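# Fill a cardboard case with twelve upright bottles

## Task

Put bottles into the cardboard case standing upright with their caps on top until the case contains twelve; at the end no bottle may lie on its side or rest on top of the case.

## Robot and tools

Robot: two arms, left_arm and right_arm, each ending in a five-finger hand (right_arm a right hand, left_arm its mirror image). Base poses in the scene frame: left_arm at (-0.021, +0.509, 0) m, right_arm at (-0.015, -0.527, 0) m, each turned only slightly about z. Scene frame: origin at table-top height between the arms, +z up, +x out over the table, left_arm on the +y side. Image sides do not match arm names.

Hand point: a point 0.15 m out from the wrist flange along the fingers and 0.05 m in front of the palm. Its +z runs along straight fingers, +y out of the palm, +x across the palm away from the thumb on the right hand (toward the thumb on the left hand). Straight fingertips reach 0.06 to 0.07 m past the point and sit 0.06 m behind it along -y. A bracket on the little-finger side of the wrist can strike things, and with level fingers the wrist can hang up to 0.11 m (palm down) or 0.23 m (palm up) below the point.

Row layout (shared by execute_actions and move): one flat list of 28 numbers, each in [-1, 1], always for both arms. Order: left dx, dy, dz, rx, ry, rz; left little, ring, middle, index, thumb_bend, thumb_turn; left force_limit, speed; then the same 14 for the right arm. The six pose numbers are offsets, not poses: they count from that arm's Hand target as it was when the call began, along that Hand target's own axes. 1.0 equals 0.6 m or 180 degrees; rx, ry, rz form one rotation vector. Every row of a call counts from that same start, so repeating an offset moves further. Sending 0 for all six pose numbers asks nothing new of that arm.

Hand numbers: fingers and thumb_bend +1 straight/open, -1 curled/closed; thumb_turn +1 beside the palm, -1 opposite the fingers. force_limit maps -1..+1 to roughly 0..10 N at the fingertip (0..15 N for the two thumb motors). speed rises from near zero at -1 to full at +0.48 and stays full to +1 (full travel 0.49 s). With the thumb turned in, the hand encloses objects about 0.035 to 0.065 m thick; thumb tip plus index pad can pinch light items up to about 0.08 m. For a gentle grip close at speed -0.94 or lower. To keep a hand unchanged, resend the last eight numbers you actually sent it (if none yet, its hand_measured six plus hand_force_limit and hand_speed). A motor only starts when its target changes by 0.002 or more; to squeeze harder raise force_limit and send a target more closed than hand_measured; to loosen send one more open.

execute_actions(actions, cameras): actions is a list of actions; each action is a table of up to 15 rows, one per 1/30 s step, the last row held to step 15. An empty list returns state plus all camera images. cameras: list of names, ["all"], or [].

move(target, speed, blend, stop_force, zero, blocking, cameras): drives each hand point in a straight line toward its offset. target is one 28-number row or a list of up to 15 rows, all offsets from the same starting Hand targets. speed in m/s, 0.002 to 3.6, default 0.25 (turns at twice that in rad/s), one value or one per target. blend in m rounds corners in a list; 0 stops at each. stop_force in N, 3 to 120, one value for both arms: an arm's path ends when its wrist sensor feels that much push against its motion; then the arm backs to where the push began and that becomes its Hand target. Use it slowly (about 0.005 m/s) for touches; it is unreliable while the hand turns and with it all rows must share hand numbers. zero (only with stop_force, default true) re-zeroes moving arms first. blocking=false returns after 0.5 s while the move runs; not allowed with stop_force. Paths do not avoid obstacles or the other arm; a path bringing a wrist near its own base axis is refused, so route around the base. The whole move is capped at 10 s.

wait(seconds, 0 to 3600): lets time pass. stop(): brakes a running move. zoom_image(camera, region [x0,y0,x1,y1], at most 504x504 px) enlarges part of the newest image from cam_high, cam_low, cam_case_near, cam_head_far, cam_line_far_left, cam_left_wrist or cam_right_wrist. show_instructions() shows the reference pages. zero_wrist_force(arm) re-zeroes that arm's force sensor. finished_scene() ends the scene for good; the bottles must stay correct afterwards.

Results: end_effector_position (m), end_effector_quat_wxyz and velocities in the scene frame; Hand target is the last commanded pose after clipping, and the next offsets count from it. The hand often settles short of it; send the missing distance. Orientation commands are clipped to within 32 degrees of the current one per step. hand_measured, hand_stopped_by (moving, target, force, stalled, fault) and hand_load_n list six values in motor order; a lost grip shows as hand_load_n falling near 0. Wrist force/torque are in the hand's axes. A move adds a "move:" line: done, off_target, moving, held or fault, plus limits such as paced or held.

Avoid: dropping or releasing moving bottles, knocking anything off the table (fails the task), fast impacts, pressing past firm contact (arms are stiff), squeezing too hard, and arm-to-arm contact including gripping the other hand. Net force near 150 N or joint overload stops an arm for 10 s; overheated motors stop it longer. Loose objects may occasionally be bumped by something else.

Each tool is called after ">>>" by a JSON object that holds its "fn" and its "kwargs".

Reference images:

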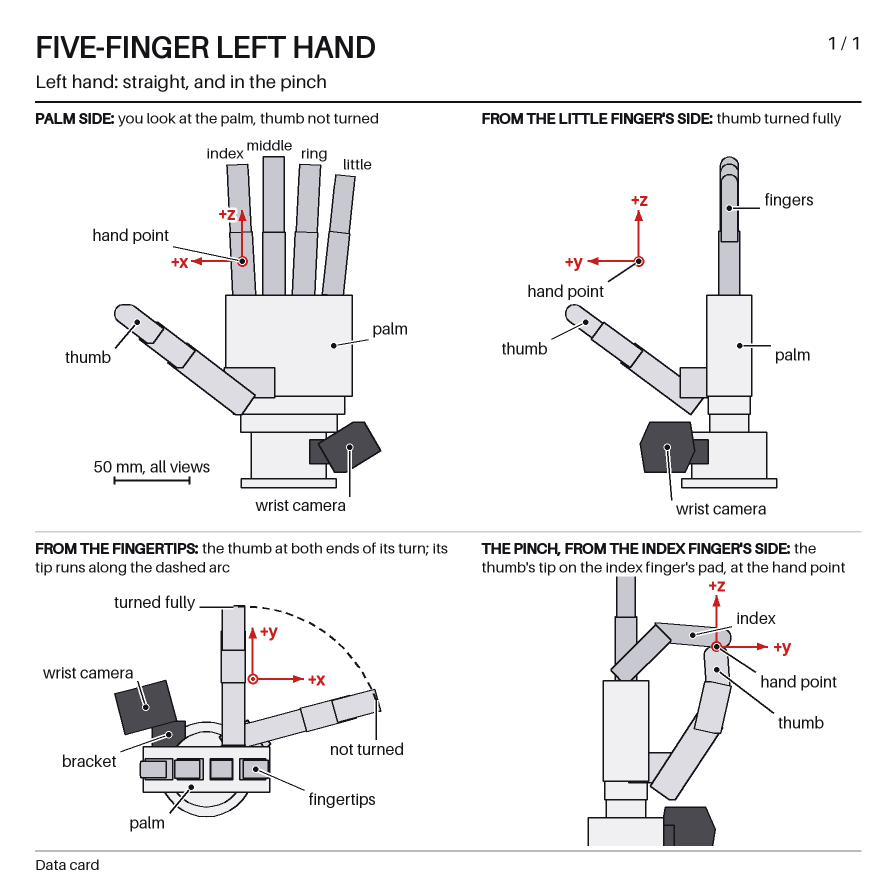

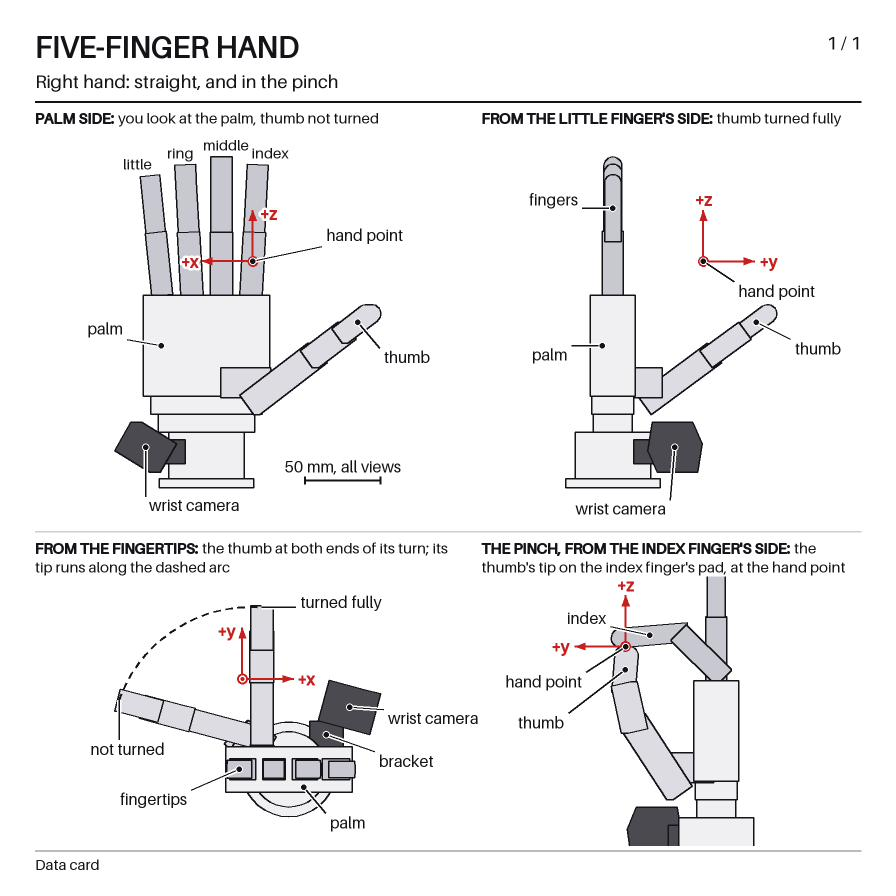

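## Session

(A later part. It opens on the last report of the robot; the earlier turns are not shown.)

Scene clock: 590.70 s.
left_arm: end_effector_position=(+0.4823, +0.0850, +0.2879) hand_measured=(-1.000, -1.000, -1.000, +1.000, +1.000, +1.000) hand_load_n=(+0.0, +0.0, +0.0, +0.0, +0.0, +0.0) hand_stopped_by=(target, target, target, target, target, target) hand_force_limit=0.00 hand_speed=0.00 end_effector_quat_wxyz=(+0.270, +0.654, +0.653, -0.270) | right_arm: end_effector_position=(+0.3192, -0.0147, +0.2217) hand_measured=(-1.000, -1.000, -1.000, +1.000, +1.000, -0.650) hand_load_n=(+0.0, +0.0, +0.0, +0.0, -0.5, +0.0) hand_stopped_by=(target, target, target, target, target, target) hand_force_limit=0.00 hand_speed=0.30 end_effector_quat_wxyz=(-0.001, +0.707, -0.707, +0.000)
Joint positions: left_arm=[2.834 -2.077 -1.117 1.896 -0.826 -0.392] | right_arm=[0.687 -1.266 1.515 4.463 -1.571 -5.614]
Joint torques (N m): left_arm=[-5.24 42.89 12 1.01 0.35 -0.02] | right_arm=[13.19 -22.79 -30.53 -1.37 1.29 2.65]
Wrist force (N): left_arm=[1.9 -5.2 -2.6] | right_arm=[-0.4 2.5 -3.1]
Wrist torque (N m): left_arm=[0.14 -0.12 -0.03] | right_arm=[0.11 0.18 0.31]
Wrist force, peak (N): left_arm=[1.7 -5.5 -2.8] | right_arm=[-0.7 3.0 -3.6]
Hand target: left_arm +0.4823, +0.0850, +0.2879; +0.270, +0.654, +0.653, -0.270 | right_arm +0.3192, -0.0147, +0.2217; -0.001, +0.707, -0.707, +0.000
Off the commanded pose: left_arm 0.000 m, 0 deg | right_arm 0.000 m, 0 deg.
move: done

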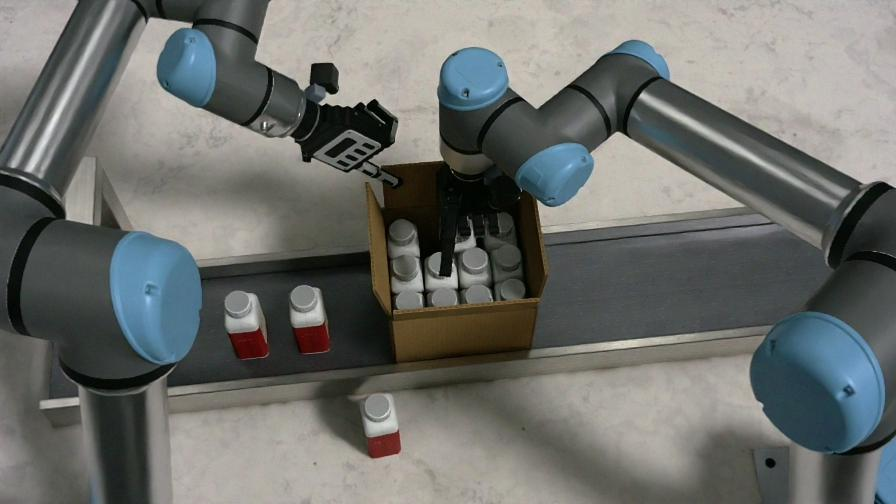

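>>> {"fn": "execute_actions", "kwargs": {"actions": [[[0,0,0,0,0,0,-1,-1,-1,1,1,1,0,0,0,0,0,0,0,0,-1,-1,-1,1,1,0.9,0,0.1]]], "cameras": ["cam_case_near","cam_right_wrist"]}}

>>> {"fn": "zoom_image", "kwargs": {"camera": "cam_case_near", "region": [390, 185, 510, 275]}}

Scene clock: 591.87 s.
left_arm: end_effector_position=(+0.4823, +0.0850, +0.2879) hand_measured=(-1.000, -1.000, -1.000, +1.000, +1.000, +1.000) hand_load_n=(+0.0, +0.5, +0.0, +0.0, +0.0, +0.0) hand_stopped_by=(target, target, target, target, target, target) hand_force_limit=0.00 hand_speed=0.00 end_effector_quat_wxyz=(+0.270, +0.654, +0.653, -0.270) | right_arm: end_effector_position=(+0.3192, -0.0147, +0.2217) hand_measured=(-1.000, -1.000, -1.000, +1.000, +1.000, +0.900) hand_load_n=(+0.0, +0.5, +0.5, +0.0, +0.0, +0.0) hand_stopped_by=(target, target, target, target, target, target) hand_force_limit=0.00 hand_speed=0.10 end_effector_quat_wxyz=(-0.001, +0.707, -0.707, +0.000)
Joint positions: left_arm=[2.834 -2.077 -1.117 1.896 -0.826 -0.392] | right_arm=[0.687 -1.266 1.515 4.463 -1.571 -5.614]
Joint torques (N m): left_arm=[-5.44 42.73 12.4 1.08 0.41 -0.15] | right_arm=[13.38 -23.26 -30.67 -1.24 1.19 2.28]
Wrist force (N): left_arm=[1.6 -5.2 -2.8] | right_arm=[-0.4 2.5 -3.2]
Wrist torque (N m): left_arm=[0.16 -0.08 -0.05] | right_arm=[0.11 0.19 0.31]
Wrist force, peak (N): left_arm=[1.8 -5.4 -2.9] | right_arm=[-0.8 2.6 -3.4]
Hand target: left_arm +0.4823, +0.0850, +0.2879; +0.270, +0.654, +0.653, -0.270 | right_arm +0.3192, -0.0147, +0.2217; -0.001, +0.707, -0.707, +0.000
Off the commanded pose: left_arm 0.000 m, 0 deg | right_arm 0.000 m, 0 deg.
Step readings (end_effector_position of left_arm | right_arm):
0: (+0.4823, +0.0850, +0.2879) | (+0.3192, -0.0147, +0.2217)
1: (+0.4823, +0.0850, +0.2879) | (+0.3192, -0.0147, +0.2217)
2: (+0.4823, +0.0850, +0.2879) | (+0.3192, -0.0147, +0.2217)
4: (+0.4823, +0.0850, +0.2879) | (+0.3192, -0.0147, +0.2217)
8: (+0.4823, +0.0850, +0.2879) | (+0.3192, -0.0147, +0.2217)
15: (+0.4823, +0.0850, +0.2879) | (+0.3192, -0.0147, +0.2217)

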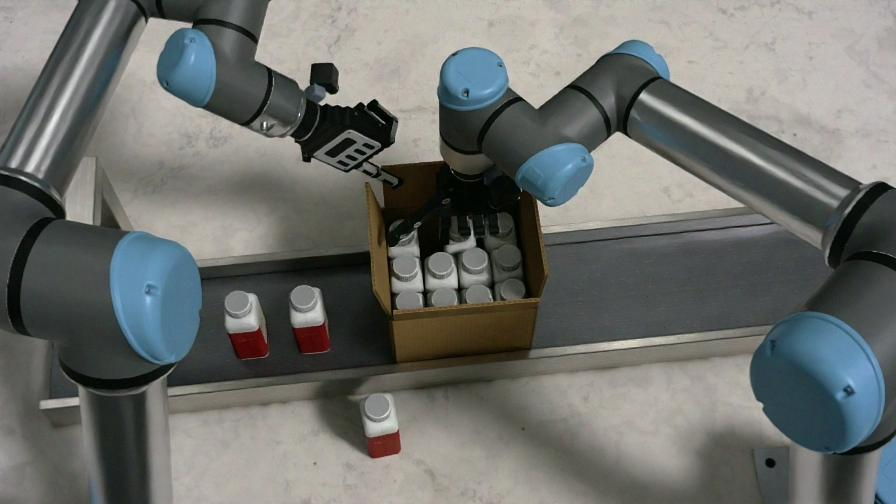

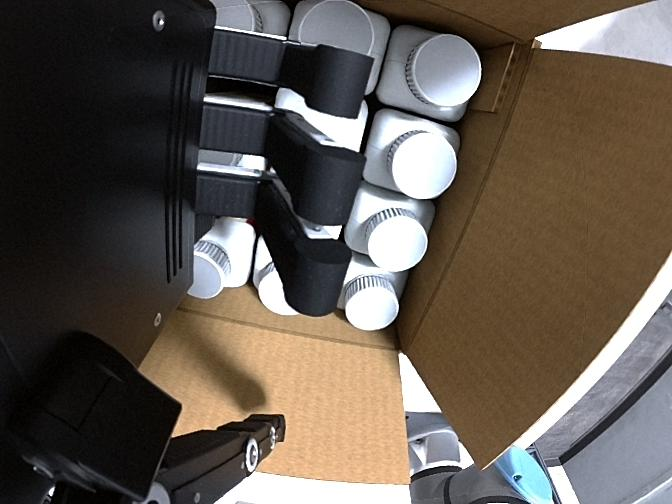

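Scaled by 4.200 from the camera's image (finer frame: 1280x720).

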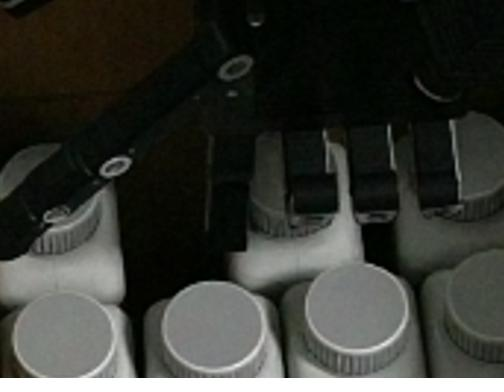

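>>> {"fn": "move", "kwargs": {"target": [0,0,0,0,0,0,-1,-1,-1,1,1,1,0,0,-0.0067,0,0,0,0,0,-1,-1,-1,1,1,0.9,0,0.1], "speed": 0.01, "cameras": ["cam_case_near"]}}

>>> {"fn": "zoom_image", "kwargs": {"camera": "cam_case_near", "region": [390, 185, 510, 275]}}

Scene clock: 592.77 s.
left_arm: end_effector_position=(+0.4823, +0.0850, +0.2879) hand_measured=(-1.000, -1.000, -1.000, +1.000, +1.000, +1.000) hand_load_n=(+0.0, +0.0, +0.0, +0.0, +0.0, +0.0) hand_stopped_by=(target, target, target, target, target, target) hand_force_limit=0.00 hand_speed=0.00 end_effector_quat_wxyz=(+0.270, +0.654, +0.653, -0.270) | right_arm: end_effector_position=(+0.3192, -0.0106, +0.2217) hand_measured=(-1.000, -1.000, -1.000, +1.000, +1.000, +0.900) hand_load_n=(+0.5, +0.0, +0.5, +0.0, -0.5, +0.0) hand_stopped_by=(target, target, target, target, target, target) hand_force_limit=0.00 hand_speed=0.10 end_effector_quat_wxyz=(-0.001, +0.707, -0.707, +0.000)
Joint positions: left_arm=[2.834 -2.077 -1.117 1.896 -0.826 -0.392] | right_arm=[0.692 -1.259 1.505 4.466 -1.571 -5.609]
Joint torques (N m): left_arm=[-5.35 43.2 12.75 1.19 0.4 -0.16] | right_arm=[1.93 -36.11 -18.14 -1.59 1.13 1.38]
Wrist force (N): left_arm=[1.8 -5.1 -2.6] | right_arm=[-0.6 2.3 -3.2]
Wrist torque (N m): left_arm=[0.16 -0.10 -0.04] | right_arm=[0.09 0.23 0.17]
Wrist force, peak (N): left_arm=[1.8 -5.5 -2.8] | right_arm=[-0.4 2.4 -3.7]
Hand target: left_arm +0.4823, +0.0850, +0.2879; +0.270, +0.654, +0.653, -0.270 | right_arm +0.3192, -0.0107, +0.2217; -0.001, +0.707, -0.707, +0.000
Off the commanded pose: left_arm 0.000 m, 0 deg | right_arm 0.000 m, 0 deg.
move: done

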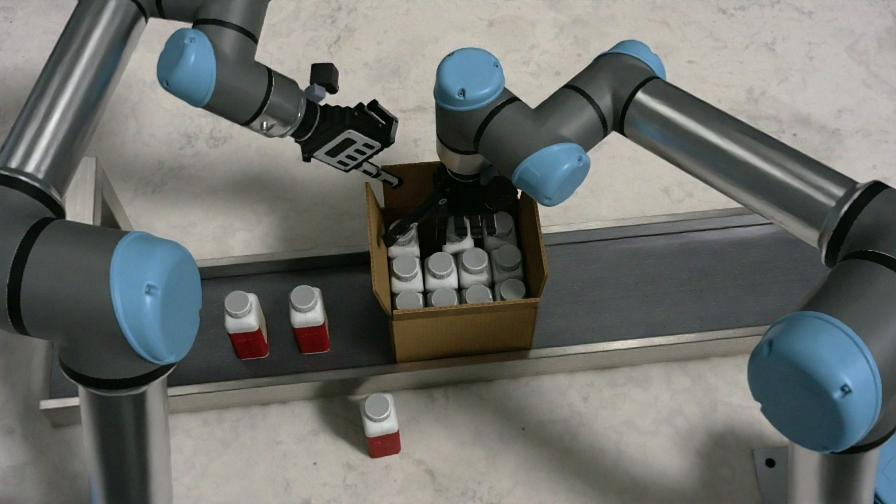

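Scaled by 4.200 from the camera's image (finer frame: 1280x720).

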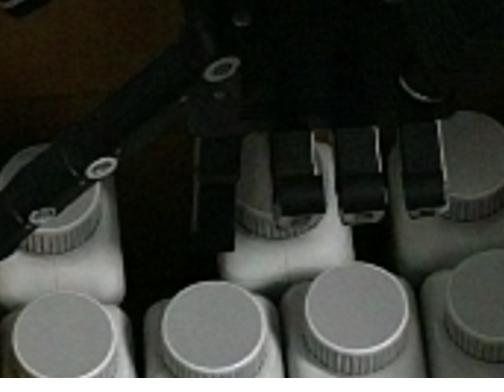

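>>> {"fn": "execute_actions", "kwargs": {"actions": [], "cameras": ["cam_left_wrist","cam_line_far_left","cam_head_far"]}}

>>> {"fn": "zoom_image", "kwargs": {"camera": "cam_left_wrist", "region": [370, 20, 530, 260]}}

Scene clock: 593.83 s.
left_arm: end_effector_position=(+0.4823, +0.0850, +0.2879) hand_measured=(-1.000, -1.000, -1.000, +1.000, +1.000, +1.000) hand_load_n=(+0.0, +0.0, +0.0, +0.0, +0.0, +0.0) hand_stopped_by=(target, target, target, target, target, target) hand_force_limit=0.00 hand_speed=0.00 end_effector_quat_wxyz=(+0.270, +0.654, +0.653, -0.270) | right_arm: end_effector_position=(+0.3192, -0.0107, +0.2217) hand_measured=(-1.000, -1.000, -1.000, +1.000, +1.000, +0.900) hand_load_n=(+0.0, +0.0, +0.0, +0.0, +0.0, +0.0) hand_stopped_by=(target, target, target, target, target, target) hand_force_limit=0.00 hand_speed=0.10 end_effector_quat_wxyz=(-0.001, +0.707, -0.707, +0.000)
Joint positions: left_arm=[2.834 -2.077 -1.117 1.896 -0.826 -0.392] | right_arm=[0.692 -1.259 1.505 4.466 -1.571 -5.609]
Joint velocities: within noise
Joint torques (N m): left_arm=[-5.66 42.82 12.56 1.17 0.34 0] | right_arm=[-13.05 -48.6 -14.71 -3.39 0.66 -2.13]
Wrist force (N): left_arm=[1.8 -5.3 -2.7] | right_arm=[-0.8 2.5 -3.3]
Wrist torque (N m): left_arm=[0.13 -0.11 -0.04] | right_arm=[0.13 0.26 0.17]
Wrist force, peak (N): left_arm=[1.8 -5.5 -2.8] | right_arm=[-0.8 2.7 -3.4]
Hand target: left_arm +0.4823, +0.0850, +0.2879; +0.270, +0.654, +0.653, -0.270 | right_arm +0.3192, -0.0107, +0.2217; -0.001, +0.707, -0.707, +0.000
Off the commanded pose: left_arm 0.000 m, 0 deg | right_arm 0.000 m, 0 deg.
Images, in order (width x height): cam_head_far 896x504, cam_line_far_left 896x504, cam_left_wrist 672x504.

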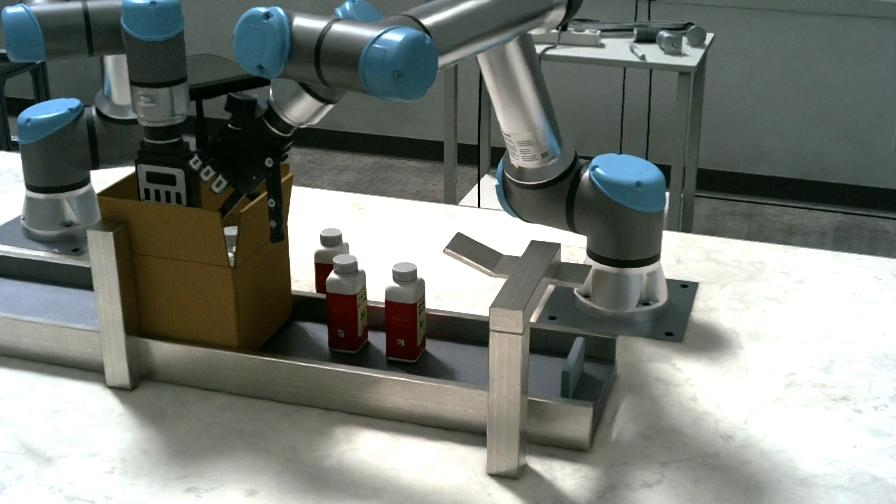

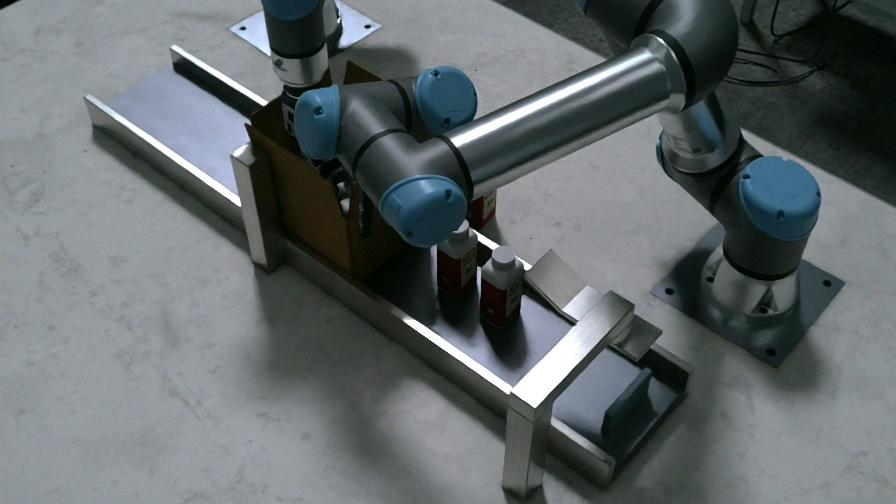

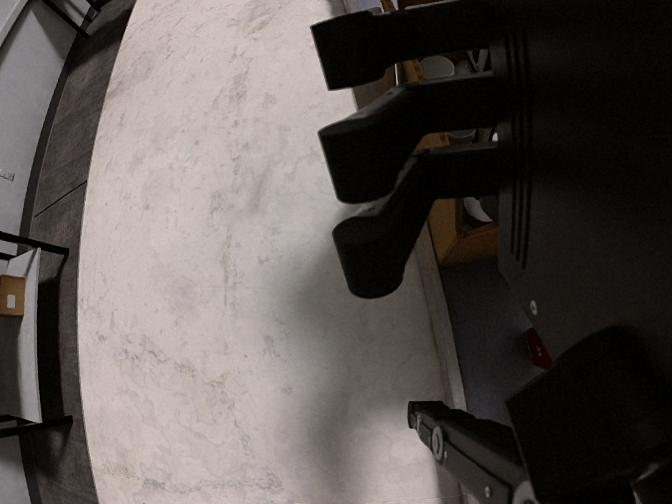

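Scaled by 2.100 from the camera's image (finer frame: 960x720).

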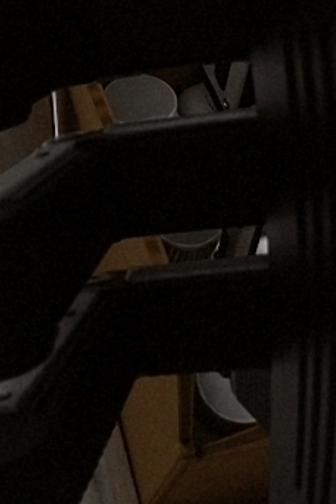

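>>> {"fn": "move", "kwargs": {"target": [0,0,0,0,0,0,-1,-1,-1,1,1,1,0,0,0.02,0,0,0,0,0,-1,-1,-1,1,1,0.9,0,0.1], "speed": 0.02, "stop_force": 8, "cameras": ["cam_case_near"]}}

>>> {"fn": "zoom_image", "kwargs": {"camera": "cam_case_near", "region": [390, 185, 510, 275]}}

Scene clock: 595.70 s.
left_arm: end_effector_position=(+0.4823, +0.0850, +0.2879) hand_measured=(-1.000, -1.000, -1.000, +1.000, +1.000, +1.000) hand_load_n=(+0.0, +0.0, +0.0, +0.0, +0.0, +0.0) hand_stopped_by=(target, target, target, target, target, target) hand_force_limit=0.00 hand_speed=0.00 end_effector_quat_wxyz=(+0.270, +0.654, +0.653, -0.270) | right_arm: end_effector_position=(+0.3192, -0.0227, +0.2217) hand_measured=(-1.000, -1.000, -1.000, +1.000, +1.000, +0.900) hand_load_n=(+0.0, +0.0, +0.0, +0.0, +0.0, +0.0) hand_stopped_by=(target, target, target, target, target, target) hand_force_limit=0.00 hand_speed=0.10 end_effector_quat_wxyz=(-0.001, +0.707, -0.707, +0.000)
Joint positions: left_arm=[2.834 -2.077 -1.117 1.896 -0.826 -0.392] | right_arm=[0.676 -1.281 1.534 4.458 -1.571 -5.624]
Joint torques (N m): left_arm=[-5.06 43.64 12.65 1.47 0.49 -0.1] | right_arm=[13.98 -22.8 -31.96 -1.25 0.78 2.48]
Wrist force (N): left_arm=[1.9 -5.2 -2.9] | right_arm=[-1.1 2.6 -3.1]
Wrist torque (N m): left_arm=[0.17 -0.13 -0.03] | right_arm=[0.09 0.25 0.26]
Wrist force, peak (N): left_arm=[2.0 -5.6 -2.6] | right_arm=[-0.6 3.0 -3.5]
Hand target: left_arm +0.4823, +0.0850, +0.2879; +0.270, +0.654, +0.653, -0.270 | right_arm +0.3192, -0.0227, +0.2217; -0.001, +0.707, -0.707, +0.000
Off the commanded pose: left_arm 0.000 m, 0 deg | right_arm 0.000 m, 0 deg.
move: done

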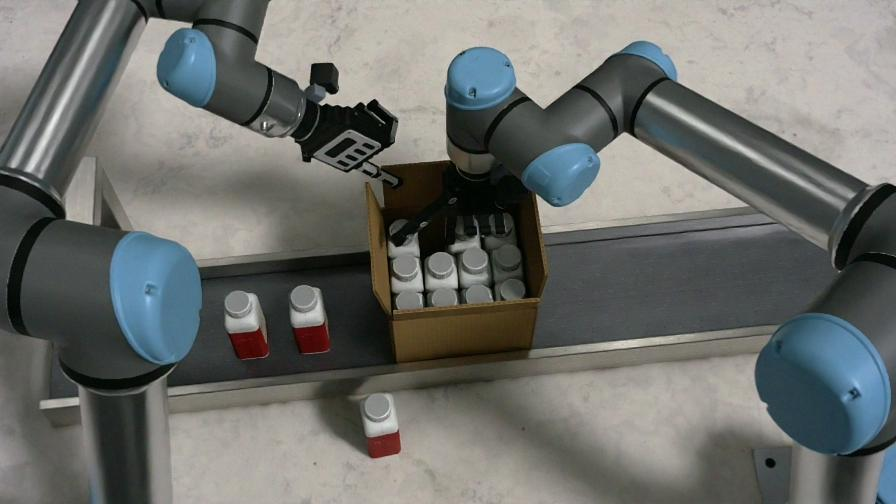

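Scaled by 4.200 from the camera's image (finer frame: 1280x720).

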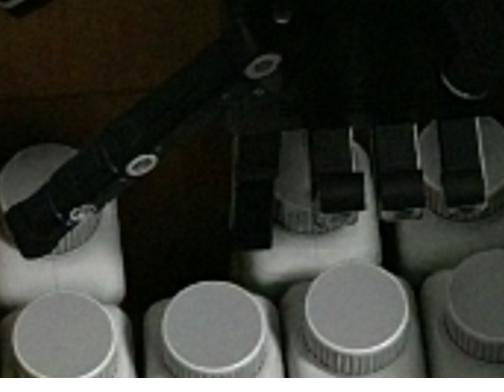

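>>> {"fn": "move", "kwargs": {"target": [0,0,0,0,0,0,-1,-1,-1,1,1,1,0,0,0.0133,0,0,0,0,0,-1,-1,-1,1,1,0.9,0,0.1], "speed": 0.02, "stop_force": 8, "cameras": ["cam_case_near"]}}

>>> {"fn": "zoom_image", "kwargs": {"camera": "cam_case_near", "region": [390, 185, 510, 275]}}

Scene clock: 597.53 s.
left_arm: end_effector_position=(+0.4823, +0.0850, +0.2879) hand_measured=(-1.000, -1.000, -1.000, +1.000, +1.000, +1.000) hand_load_n=(+0.0, +0.0, +0.0, +0.0, +0.0, +0.0) hand_stopped_by=(target, target, target, target, target, target) hand_force_limit=0.00 hand_speed=0.00 end_effector_quat_wxyz=(+0.270, +0.654, +0.653, -0.270) | right_arm: end_effector_position=(+0.3192, -0.0307, +0.2217) hand_measured=(-1.000, -1.000, -1.000, +1.000, +1.000, +0.900) hand_load_n=(+0.0, +0.0, +0.0, -0.5, +0.0, +0.0) hand_stopped_by=(target, target, target, target, target, target) hand_force_limit=0.00 hand_speed=0.10 end_effector_quat_wxyz=(-0.001, +0.707, -0.707, +0.000)
Joint positions: left_arm=[2.834 -2.077 -1.117 1.896 -0.826 -0.392] | right_arm=[0.666 -1.295 1.552 4.454 -1.571 -5.635]
Joint torques (N m): left_arm=[-5.53 43.21 12.68 1.5 0.43 -0.05] | right_arm=[11.86 -20.34 -29.61 -0.9 0.72 2.3]
Wrist force (N): left_arm=[1.8 -5.2 -2.8] | right_arm=[-2.3 2.8 -6.1]
Wrist torque (N m): left_arm=[0.16 -0.11 -0.04] | right_arm=[0.26 0.31 0.20]
Wrist force, peak (N): left_arm=[1.7 -5.5 -2.9] | right_arm=[-2.7 3.0 -6.6]
Hand target: left_arm +0.4823, +0.0850, +0.2879; +0.270, +0.654, +0.653, -0.270 | right_arm +0.3192, -0.0307, +0.2217; -0.001, +0.707, -0.707, +0.000
Off the commanded pose: left_arm 0.000 m, 0 deg | right_arm 0.000 m, 0 deg.
move: done

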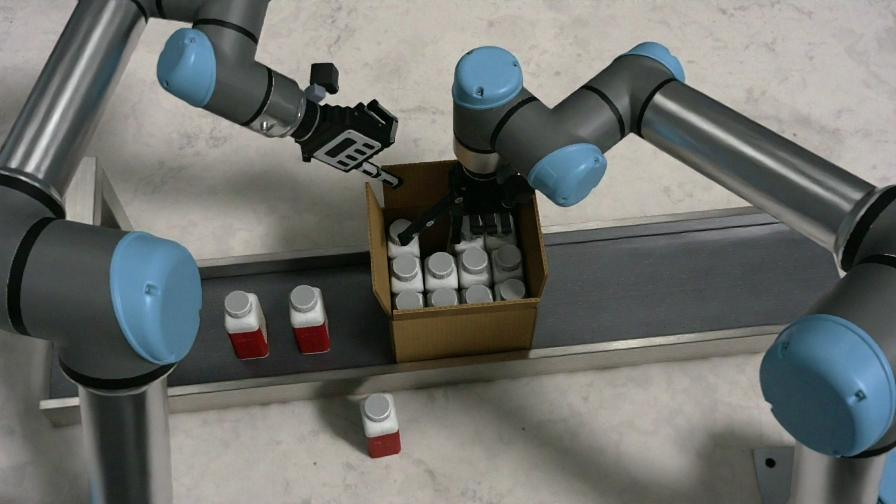

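Scaled by 4.200 from the camera's image (finer frame: 1280x720).

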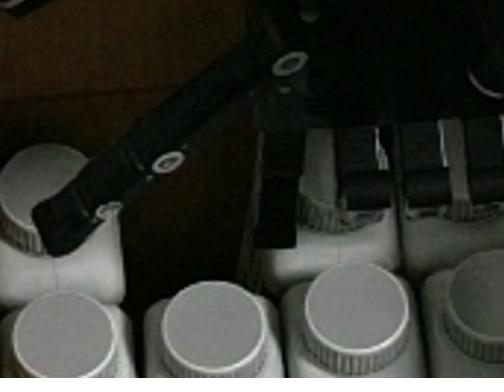

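>>> {"fn": "move", "kwargs": {"target": [[0,0,0,0,0,0,-1,-1,-1,1,1,1,0,0,-0.008,0,0,0,0,0,-1,-1,-1,1,1,0.9,0,0.1],[0,0,0,0,0,0,-1,-1,-1,1,1,1,0,0,-0.008,0,-0.06,0,0,0,-1,-1,-1,1,1,0.9,0,0.1]], "speed": 0.02, "cameras": ["cam_case_near"]}}

>>> {"fn": "zoom_image", "kwargs": {"camera": "cam_case_near", "region": [390, 185, 510, 275]}}

Scene clock: 600.33 s.
left_arm: end_effector_position=(+0.4823, +0.0850, +0.2879) hand_measured=(-1.000, -1.000, -1.000, +1.000, +1.000, +1.000) hand_load_n=(+0.0, +0.0, +0.0, +0.0, +0.0, +0.0) hand_stopped_by=(target, target, target, target, target, target) hand_force_limit=0.00 hand_speed=0.00 end_effector_quat_wxyz=(+0.270, +0.654, +0.653, -0.270) | right_arm: end_effector_position=(+0.3192, -0.0259, +0.2579) hand_measured=(-1.000, -1.000, -1.000, +1.000, +1.000, +0.900) hand_load_n=(+0.0, +0.0, +0.0, +0.0, +0.0, +0.0) hand_stopped_by=(target, target, target, target, target, target) hand_force_limit=0.00 hand_speed=0.10 end_effector_quat_wxyz=(-0.001, +0.707, -0.707, +0.000) end_effector_velocity=(+0.000, +0.001, -0.001) end_effector_angular_velocity=(+0.003, -0.002, +0.000)
Joint positions: left_arm=[2.834 -2.077 -1.117 1.896 -0.826 -0.392] | right_arm=[0.672 -1.304 1.47 4.545 -1.571 -5.629]
Joint velocities: left_arm=[within noise] | right_arm=[0 -0.001 0.003 -0.006 0.001 0]
Joint torques (N m): left_arm=[-5.35 43.22 12.58 1.51 0.39 -0.07] | right_arm=[-14.43 -36.18 -14.91 -3.6 -0.31 -2.03]
Wrist force (N): left_arm=[2.2 -5.4 -3.3] | right_arm=[-0.3 2.1 -3.3]
Wrist torque (N m): left_arm=[0.15 -0.11 -0.01] | right_arm=[0.05 0.18 0.18]
Wrist force, peak (N): left_arm=[2.3 -5.3 -3.5] | right_arm=[-2.3 2.9 -6.5]
Hand target: left_arm +0.4823, +0.0850, +0.2879; +0.270, +0.654, +0.653, -0.270 | right_arm +0.3192, -0.0259, +0.2577; -0.001, +0.707, -0.707, +0.000
Off the commanded pose: left_arm 0.000 m, 0 deg | right_arm 0.000 m, 0 deg.
move: done

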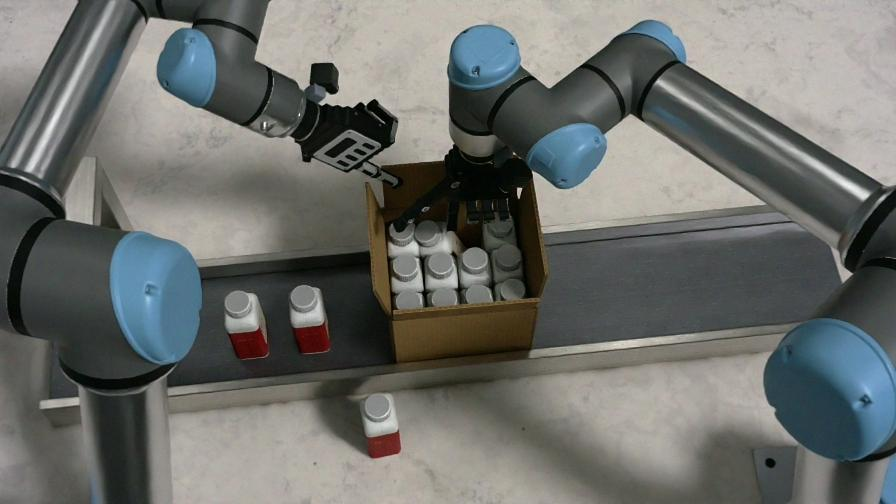

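Scaled by 4.200 from the camera's image (finer frame: 1280x720).

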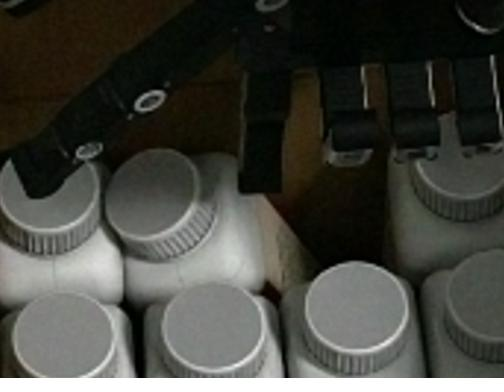

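>>> {"fn": "move", "kwargs": {"target": [[0,0,0,0,0,0,-1,-1,-1,1,1,1,0,0,0,0,-0.045,0,0,0,-1,-1,-1,1,1,-0.65,0,0.3],[0,0,0,0,0,0,-1,-1,-1,1,1,1,0,0,-0.0953,0.0117,-0.045,0,0,0,-1,-1,-1,1,1,-0.65,0,0.3]], "speed": 0.1, "cameras": []}}

>>> {"fn": "move", "kwargs": {"target": [0,0,0,0,0,0,-1,-1,-1,1,1,1,0,0,0,0,0.1052,0,0,0,-1,-1,-1,1,1,-0.65,0,0.3], "speed": 0.06, "stop_force": 4, "cameras": []}}

>>> {"fn": "move", "kwargs": {"target": [0,0,0,0,0,0,-1,-1,-1,1,1,1,0,0,0.03,-0.0083,0,0,0,0,-1,-1,-1,1,1,-0.65,0,0.3], "speed": 0.02, "stop_force": 8, "cameras": ["cam_case_near"]}}

>>> {"fn": "zoom_image", "kwargs": {"camera": "cam_case_near", "region": [390, 185, 510, 275]}}

Scene clock: 605.00 s.
left_arm: end_effector_position=(+0.4823, +0.0850, +0.2879) hand_measured=(-1.000, -1.000, -1.000, +1.000, +1.000, +1.000) hand_load_n=(+0.0, +0.0, +0.0, +0.5, +0.0, -0.5) hand_stopped_by=(target, target, target, target, target, target) hand_force_limit=0.00 hand_speed=0.00 end_effector_quat_wxyz=(+0.270, +0.654, +0.653, -0.270) | right_arm: end_effector_position=(+0.3121, +0.0313, +0.2847) hand_measured=(-1.000, -1.000, -1.000, +1.000, +1.000, -0.650) hand_load_n=(+0.0, +0.0, +0.0, +0.0, +0.0, +0.0) hand_stopped_by=(target, target, target, target, target, target) hand_force_limit=0.00 hand_speed=0.30 end_effector_quat_wxyz=(+0.000, +0.707, -0.707, +0.000)
Joint positions: left_arm=[2.834 -2.077 -1.117 1.896 -0.826 -0.392] | right_arm=[0.75 -1.213 1.279 4.645 -1.571 -5.55]
Joint torques (N m): left_arm=[-4.95 43.64 12.66 1.48 0.55 0] | right_arm=[-10.25 -43.61 -24.98 -3.87 -1.36 -1.15]
Wrist force (N): left_arm=[2.3 -4.9 -3.4] | right_arm=[-0.5 2.5 -3.4]
Wrist torque (N m): left_arm=[0.23 -0.13 -0.02] | right_arm=[0.13 0.22 0.31]
Wrist force, peak (N): left_arm=[2.2 -5.4 -3.5] | right_arm=[0.0 2.3 -4.2]
Hand target: left_arm +0.4823, +0.0850, +0.2879; +0.270, +0.654, +0.653, -0.270 | right_arm +0.3122, +0.0312, +0.2847; -0.001, +0.707, -0.707, +0.000
Off the commanded pose: left_arm 0.000 m, 0 deg | right_arm 0.000 m, 0 deg.
move: done

Scene clock: 607.20 s.
left_arm: end_effector_position=(+0.4823, +0.0850, +0.2879) hand_measured=(-1.000, -1.000, -1.000, +1.000, +1.000, +1.000) hand_load_n=(+0.0, +0.0, +0.0, +0.5, +0.0, +0.0) hand_stopped_by=(target, target, target, target, target, target) hand_force_limit=0.00 hand_speed=0.00 end_effector_quat_wxyz=(+0.270, +0.654, +0.653, -0.270) | right_arm: end_effector_position=(+0.3122, +0.0313, +0.2216) hand_measured=(-1.000, -1.000, -1.000, +1.000, +1.000, -0.650) hand_load_n=(+0.0, +0.0, +0.0, -0.5, +0.0, +0.0) hand_stopped_by=(target, target, target, target, target, target) hand_force_limit=0.00 hand_speed=0.30 end_effector_quat_wxyz=(-0.001, +0.707, -0.707, +0.000)
Joint positions: left_arm=[2.834 -2.077 -1.117 1.896 -0.826 -0.392] | right_arm=[0.75 -1.191 1.411 4.491 -1.571 -5.55]
Joint torques (N m): left_arm=[-5.38 43.09 12.83 1.51 0.59 -0.08] | right_arm=[-15.48 -52.35 -32.13 -3.87 1.26 2.56]
Wrist force (N): left_arm=[2.2 -5.2 -3.5] | right_arm=[-0.3 2.6 -3.0]
Wrist torque (N m): left_arm=[0.20 -0.11 -0.02] | right_arm=[0.08 0.18 0.32]
Wrist force, peak (N): left_arm=[2.2 -5.4 -3.5] | right_arm=[-0.6 2.6 -4.1]
Hand target: left_arm +0.4823, +0.0850, +0.2879; +0.270, +0.654, +0.653, -0.270 | right_arm +0.3122, +0.0313, +0.2216; -0.001, +0.707, -0.707, +0.000
Off the commanded pose: left_arm 0.000 m, 0 deg | right_arm 0.000 m, 0 deg.
move: done

Scene clock: 609.23 s.
left_arm: end_effector_position=(+0.4823, +0.0850, +0.2879) hand_measured=(-1.000, -1.000, -1.000, +1.000, +1.000, +1.000) hand_load_n=(+0.0, +0.0, +0.0, +0.0, +0.0, +0.5) hand_stopped_by=(target, target, target, target, target, target) hand_force_limit=0.00 hand_speed=0.00 end_effector_quat_wxyz=(+0.270, +0.654, +0.653, -0.270) | right_arm: end_effector_position=(+0.3172, +0.0133, +0.2216) hand_measured=(-1.000, -1.000, -1.000, +1.000, +1.000, -0.650) hand_load_n=(+0.0, +0.0, +0.0, +0.0, +0.0, +0.0) hand_stopped_by=(target, target, target, target, target, target) hand_force_limit=0.00 hand_speed=0.30 end_effector_quat_wxyz=(-0.001, +0.707, -0.707, +0.000)
Joint positions: left_arm=[2.834 -2.077 -1.117 1.896 -0.826 -0.392] | right_arm=[0.724 -1.218 1.449 4.48 -1.571 -5.577]
Joint torques (N m): left_arm=[-6.01 43.29 12.08 1.56 0.74 -0.1] | right_arm=[11.76 -25.3 -30.88 -1.16 0.89 2.81]
Wrist force (N): left_arm=[2.4 -5.3 -3.3] | right_arm=[-0.5 2.3 -3.3]
Wrist torque (N m): left_arm=[0.17 -0.14 0.00] | right_arm=[0.10 0.20 0.31]
Wrist force, peak (N): left_arm=[2.3 -5.5 -3.3] | right_arm=[-0.6 3.0 -3.5]
Hand target: left_arm +0.4823, +0.0850, +0.2879; +0.270, +0.654, +0.653, -0.270 | right_arm +0.3172, +0.0133, +0.2216; -0.001, +0.707, -0.707, +0.000
Off the commanded pose: left_arm 0.000 m, 0 deg | right_arm 0.000 m, 0 deg.
move: done

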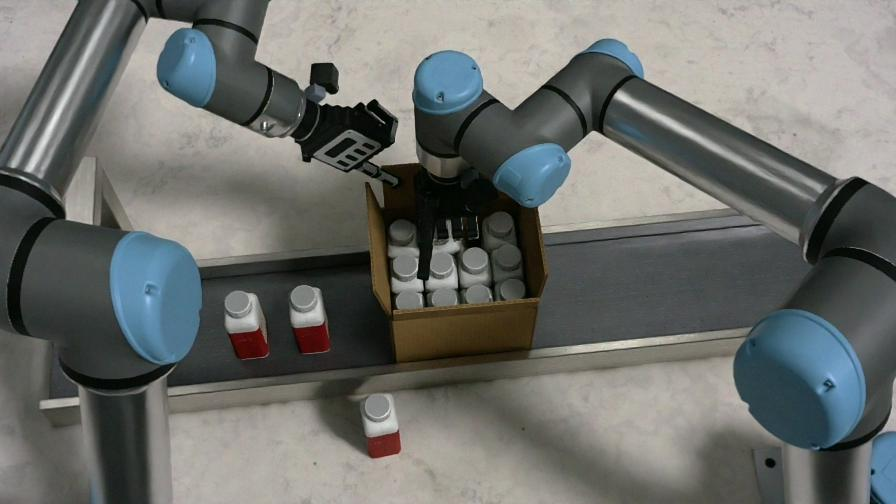

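Scaled by 4.200 from the camera's image (finer frame: 1280x720).

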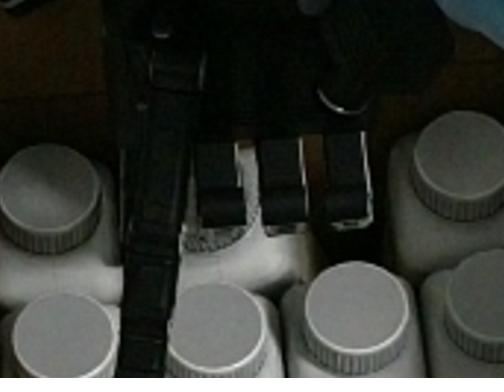

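>>> {"fn": "move", "kwargs": {"target": [[0,0,0,0,0,0,-1,-1,-1,1,1,1,0,0,-0.005,0,0,0,0,0,-1,-1,-1,1,1,-0.65,0,0.3],[0,0,0,0,0,0,-1,-1,-1,1,1,1,0,0,-0.005,0,-0.08,0,0,0,-1,-1,-1,1,1,-0.65,0,0.3]], "speed": 0.04, "cameras": ["cam_case_near"]}}

>>> {"fn": "zoom_image", "kwargs": {"camera": "cam_case_near", "region": [390, 185, 510, 275]}}

Scene clock: 611.10 s.
left_arm: end_effector_position=(+0.4823, +0.0850, +0.2879) hand_measured=(-1.000, -1.000, -1.000, +1.000, +1.000, +1.000) hand_load_n=(+0.0, +0.0, +0.0, +0.0, +0.0, +0.0) hand_stopped_by=(target, target, target, target, target, target) hand_force_limit=0.00 hand_speed=0.00 end_effector_quat_wxyz=(+0.270, +0.654, +0.653, -0.270) | right_arm: end_effector_position=(+0.3172, +0.0163, +0.2698) hand_measured=(-1.000, -1.000, -1.000, +1.000, +1.000, -0.650) hand_load_n=(+0.0, +0.0, +0.5, +0.0, +0.0, +0.0) hand_stopped_by=(target, target, target, target, target, target) hand_force_limit=0.00 hand_speed=0.30 end_effector_quat_wxyz=(-0.001, +0.707, -0.707, +0.000) end_effector_velocity=(+0.000, +0.000, -0.001) end_effector_angular_velocity=(+0.002, -0.002, +0.002)
Joint positions: left_arm=[2.834 -2.077 -1.117 1.896 -0.826 -0.392] | right_arm=[0.727 -1.232 1.343 4.599 -1.571 -5.573]
Joint velocities: left_arm=[within noise] | right_arm=[0 0 0.004 -0.007 0.001 -0.001]
Joint torques (N m): left_arm=[-5.14 43.74 12.39 1.54 0.76 0] | right_arm=[-14.4 -31.78 -14.66 -3.91 0.66 -2.1]
Wrist force (N): left_arm=[2.2 -5.2 -3.4] | right_arm=[-0.5 2.6 -3.4]
Wrist torque (N m): left_arm=[0.19 -0.12 -0.02] | right_arm=[0.15 0.20 0.21]
Wrist force, peak (N): left_arm=[2.4 -5.3 -3.7] | right_arm=[-0.6 2.4 -3.8]
Hand target: left_arm +0.4823, +0.0850, +0.2879; +0.270, +0.654, +0.653, -0.270 | right_arm +0.3172, +0.0163, +0.2696; -0.001, +0.707, -0.707, +0.000
Off the commanded pose: left_arm 0.000 m, 0 deg | right_arm 0.000 m, 0 deg.
move: done

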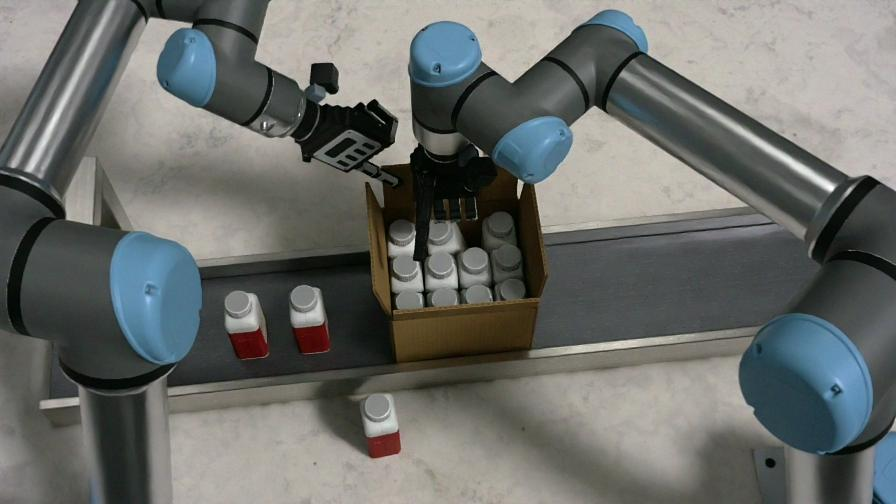

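Scaled by 4.200 from the camera's image (finer frame: 1280x720).

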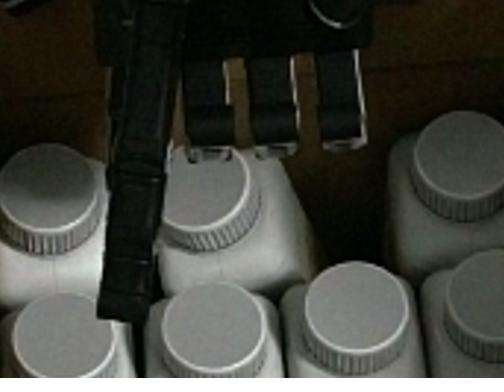

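>>> {"fn": "move", "kwargs": {"target": [[0,0,0,0,0,0,-1,-1,-1,1,1,1,0,0,0.0022,-0.0167,0,0,0,0,-1,-1,-1,1,1,-0.65,0,0.3],[0,0,0,0,0,0,-1,-1,-1,1,1,1,0,0,0.0022,-0.0167,0.0663,0,0,0,-1,-1,-1,1,1,-0.65,0,0.3]], "speed": [0.05,0.03], "stop_force": 4, "cameras": ["cam_case_near"]}}

>>> {"fn": "zoom_image", "kwargs": {"camera": "cam_case_near", "region": [390, 185, 510, 275]}}

Scene clock: 614.07 s.
left_arm: end_effector_position=(+0.4823, +0.0850, +0.2879) hand_measured=(-1.000, -1.000, -1.000, +1.000, +1.000, +1.000) hand_load_n=(+0.0, +0.0, +0.0, +0.5, +0.0, +0.0) hand_stopped_by=(target, target, target, target, target, target) hand_force_limit=0.00 hand_speed=0.00 end_effector_quat_wxyz=(+0.270, +0.654, +0.653, -0.270) | right_arm: end_effector_position=(+0.3272, +0.0150, +0.2298) hand_measured=(-1.000, -1.000, -1.000, +1.000, +1.000, -0.650) hand_load_n=(+0.0, +0.0, +0.0, -0.5, +0.0, +0.0) hand_stopped_by=(target, target, target, target, target, target) hand_force_limit=0.00 hand_speed=0.30 end_effector_quat_wxyz=(-0.001, +0.707, -0.707, +0.000)
Joint positions: left_arm=[2.834 -2.077 -1.117 1.896 -0.826 -0.392] | right_arm=[0.716 -1.204 1.408 4.507 -1.571 -5.585]
Joint torques (N m): left_arm=[-5.3 43.49 12.75 1.49 0.77 -0.02] | right_arm=[10.16 -51.46 -30.6 -2.13 -0.3 2.55]
Wrist force (N): left_arm=[2.4 -5.2 -3.4] | right_arm=[-0.4 2.3 -3.2]
Wrist torque (N m): left_arm=[0.18 -0.15 0.00] | right_arm=[0.10 0.19 0.25]
Wrist force, peak (N): left_arm=[2.3 -5.3 -3.5] | right_arm=[-0.6 2.6 -3.6]
Hand target: left_arm +0.4823, +0.0850, +0.2879; +0.270, +0.654, +0.653, -0.270 | right_arm +0.3272, +0.0150, +0.2298; -0.001, +0.707, -0.707, +0.000
Off the commanded pose: left_arm 0.000 m, 0 deg | right_arm 0.000 m, 0 deg.
move: done

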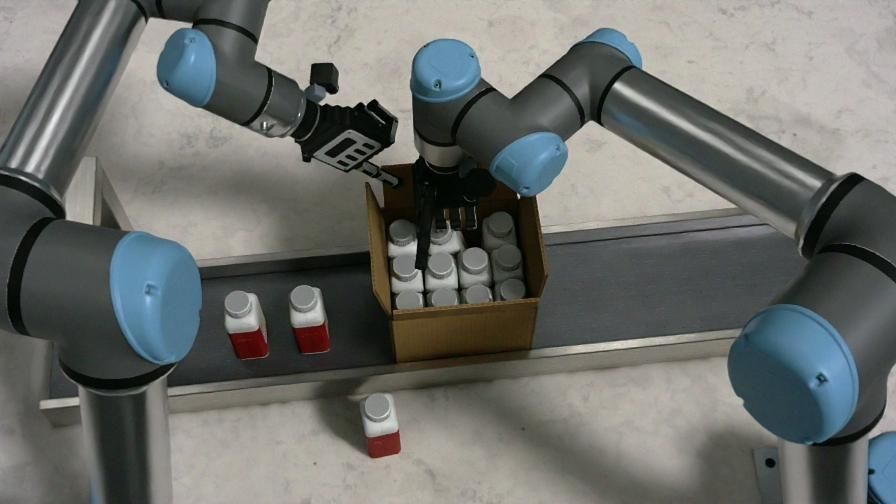

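Scaled by 4.200 from the camera's image (finer frame: 1280x720).

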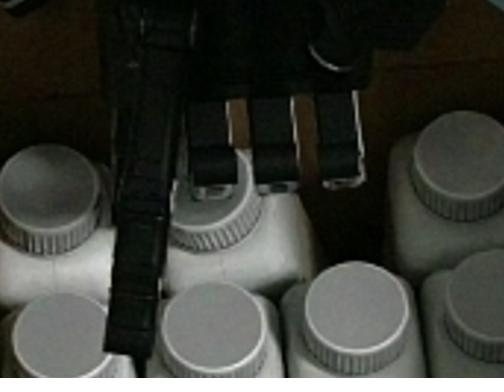

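>>> {"fn": "move", "kwargs": {"target": [0,0,0,0,0,0,-1,-1,-1,1,1,1,0,0,0,0,0.083,0,0,0,-1,-1,-1,1,1,-0.65,0,0.3], "speed": 0.02, "stop_force": 4, "cameras": ["cam_case_near"]}}

>>> {"fn": "zoom_image", "kwargs": {"camera": "cam_case_near", "region": [390, 185, 510, 275]}}

Scene clock: 616.10 s.
left_arm: end_effector_position=(+0.4823, +0.0850, +0.2879) hand_measured=(-1.000, -1.000, -1.000, +1.000, +1.000, +1.000) hand_load_n=(+0.0, +0.0, +0.0, +0.0, +0.0, +0.0) hand_stopped_by=(target, target, target, target, target, target) hand_force_limit=0.00 hand_speed=0.00 end_effector_quat_wxyz=(+0.270, +0.654, +0.653, -0.270) | right_arm: end_effector_position=(+0.3272, +0.0150, +0.2143) hand_measured=(-1.000, -1.000, -1.000, +1.000, +1.000, -0.650) hand_load_n=(+0.0, +0.0, +0.0, +0.0, +0.0, +0.0) hand_stopped_by=(target, target, target, target, target, target) hand_force_limit=0.00 hand_speed=0.30 end_effector_quat_wxyz=(-0.001, +0.707, -0.707, +0.000)
Joint positions: left_arm=[2.834 -2.077 -1.117 1.896 -0.826 -0.392] | right_arm=[0.716 -1.196 1.438 4.47 -1.571 -5.585]
Joint torques (N m): left_arm=[-5.58 43.44 12.23 1.54 0.88 -0.05] | right_arm=[11.31 -51.05 -31.97 -4.94 2.42 2.56]
Wrist force (N): left_arm=[2.2 -5.2 -3.3] | right_arm=[6.8 2.7 -2.9]
Wrist torque (N m): left_arm=[0.19 -0.11 -0.02] | right_arm=[0.12 0.15 0.66]
Wrist force, peak (N): left_arm=[2.3 -5.4 -3.4] | right_arm=[10.2 2.1 -6.5]
Hand target: left_arm +0.4823, +0.0850, +0.2879; +0.270, +0.654, +0.653, -0.270 | right_arm +0.3272, +0.0150, +0.2143; -0.001, +0.707, -0.707, +0.000 (not the last commanded pose)
Off the commanded pose: left_arm 0.000 m, 0 deg | right_arm 0.034 m, 0 deg.
move: contact (right_arm)

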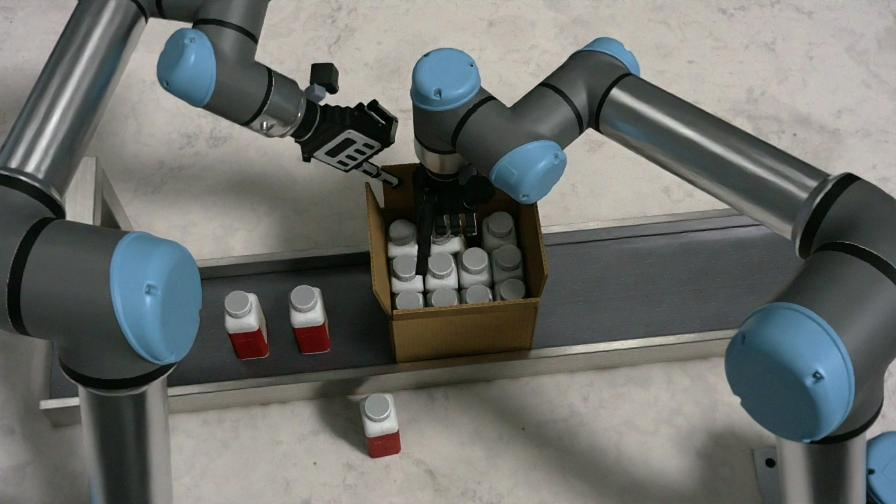

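Scaled by 4.200 from the camera's image (finer frame: 1280x720).

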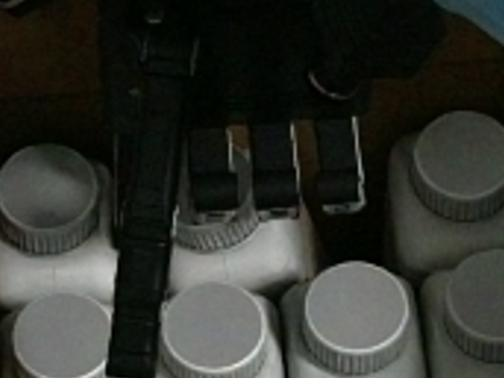

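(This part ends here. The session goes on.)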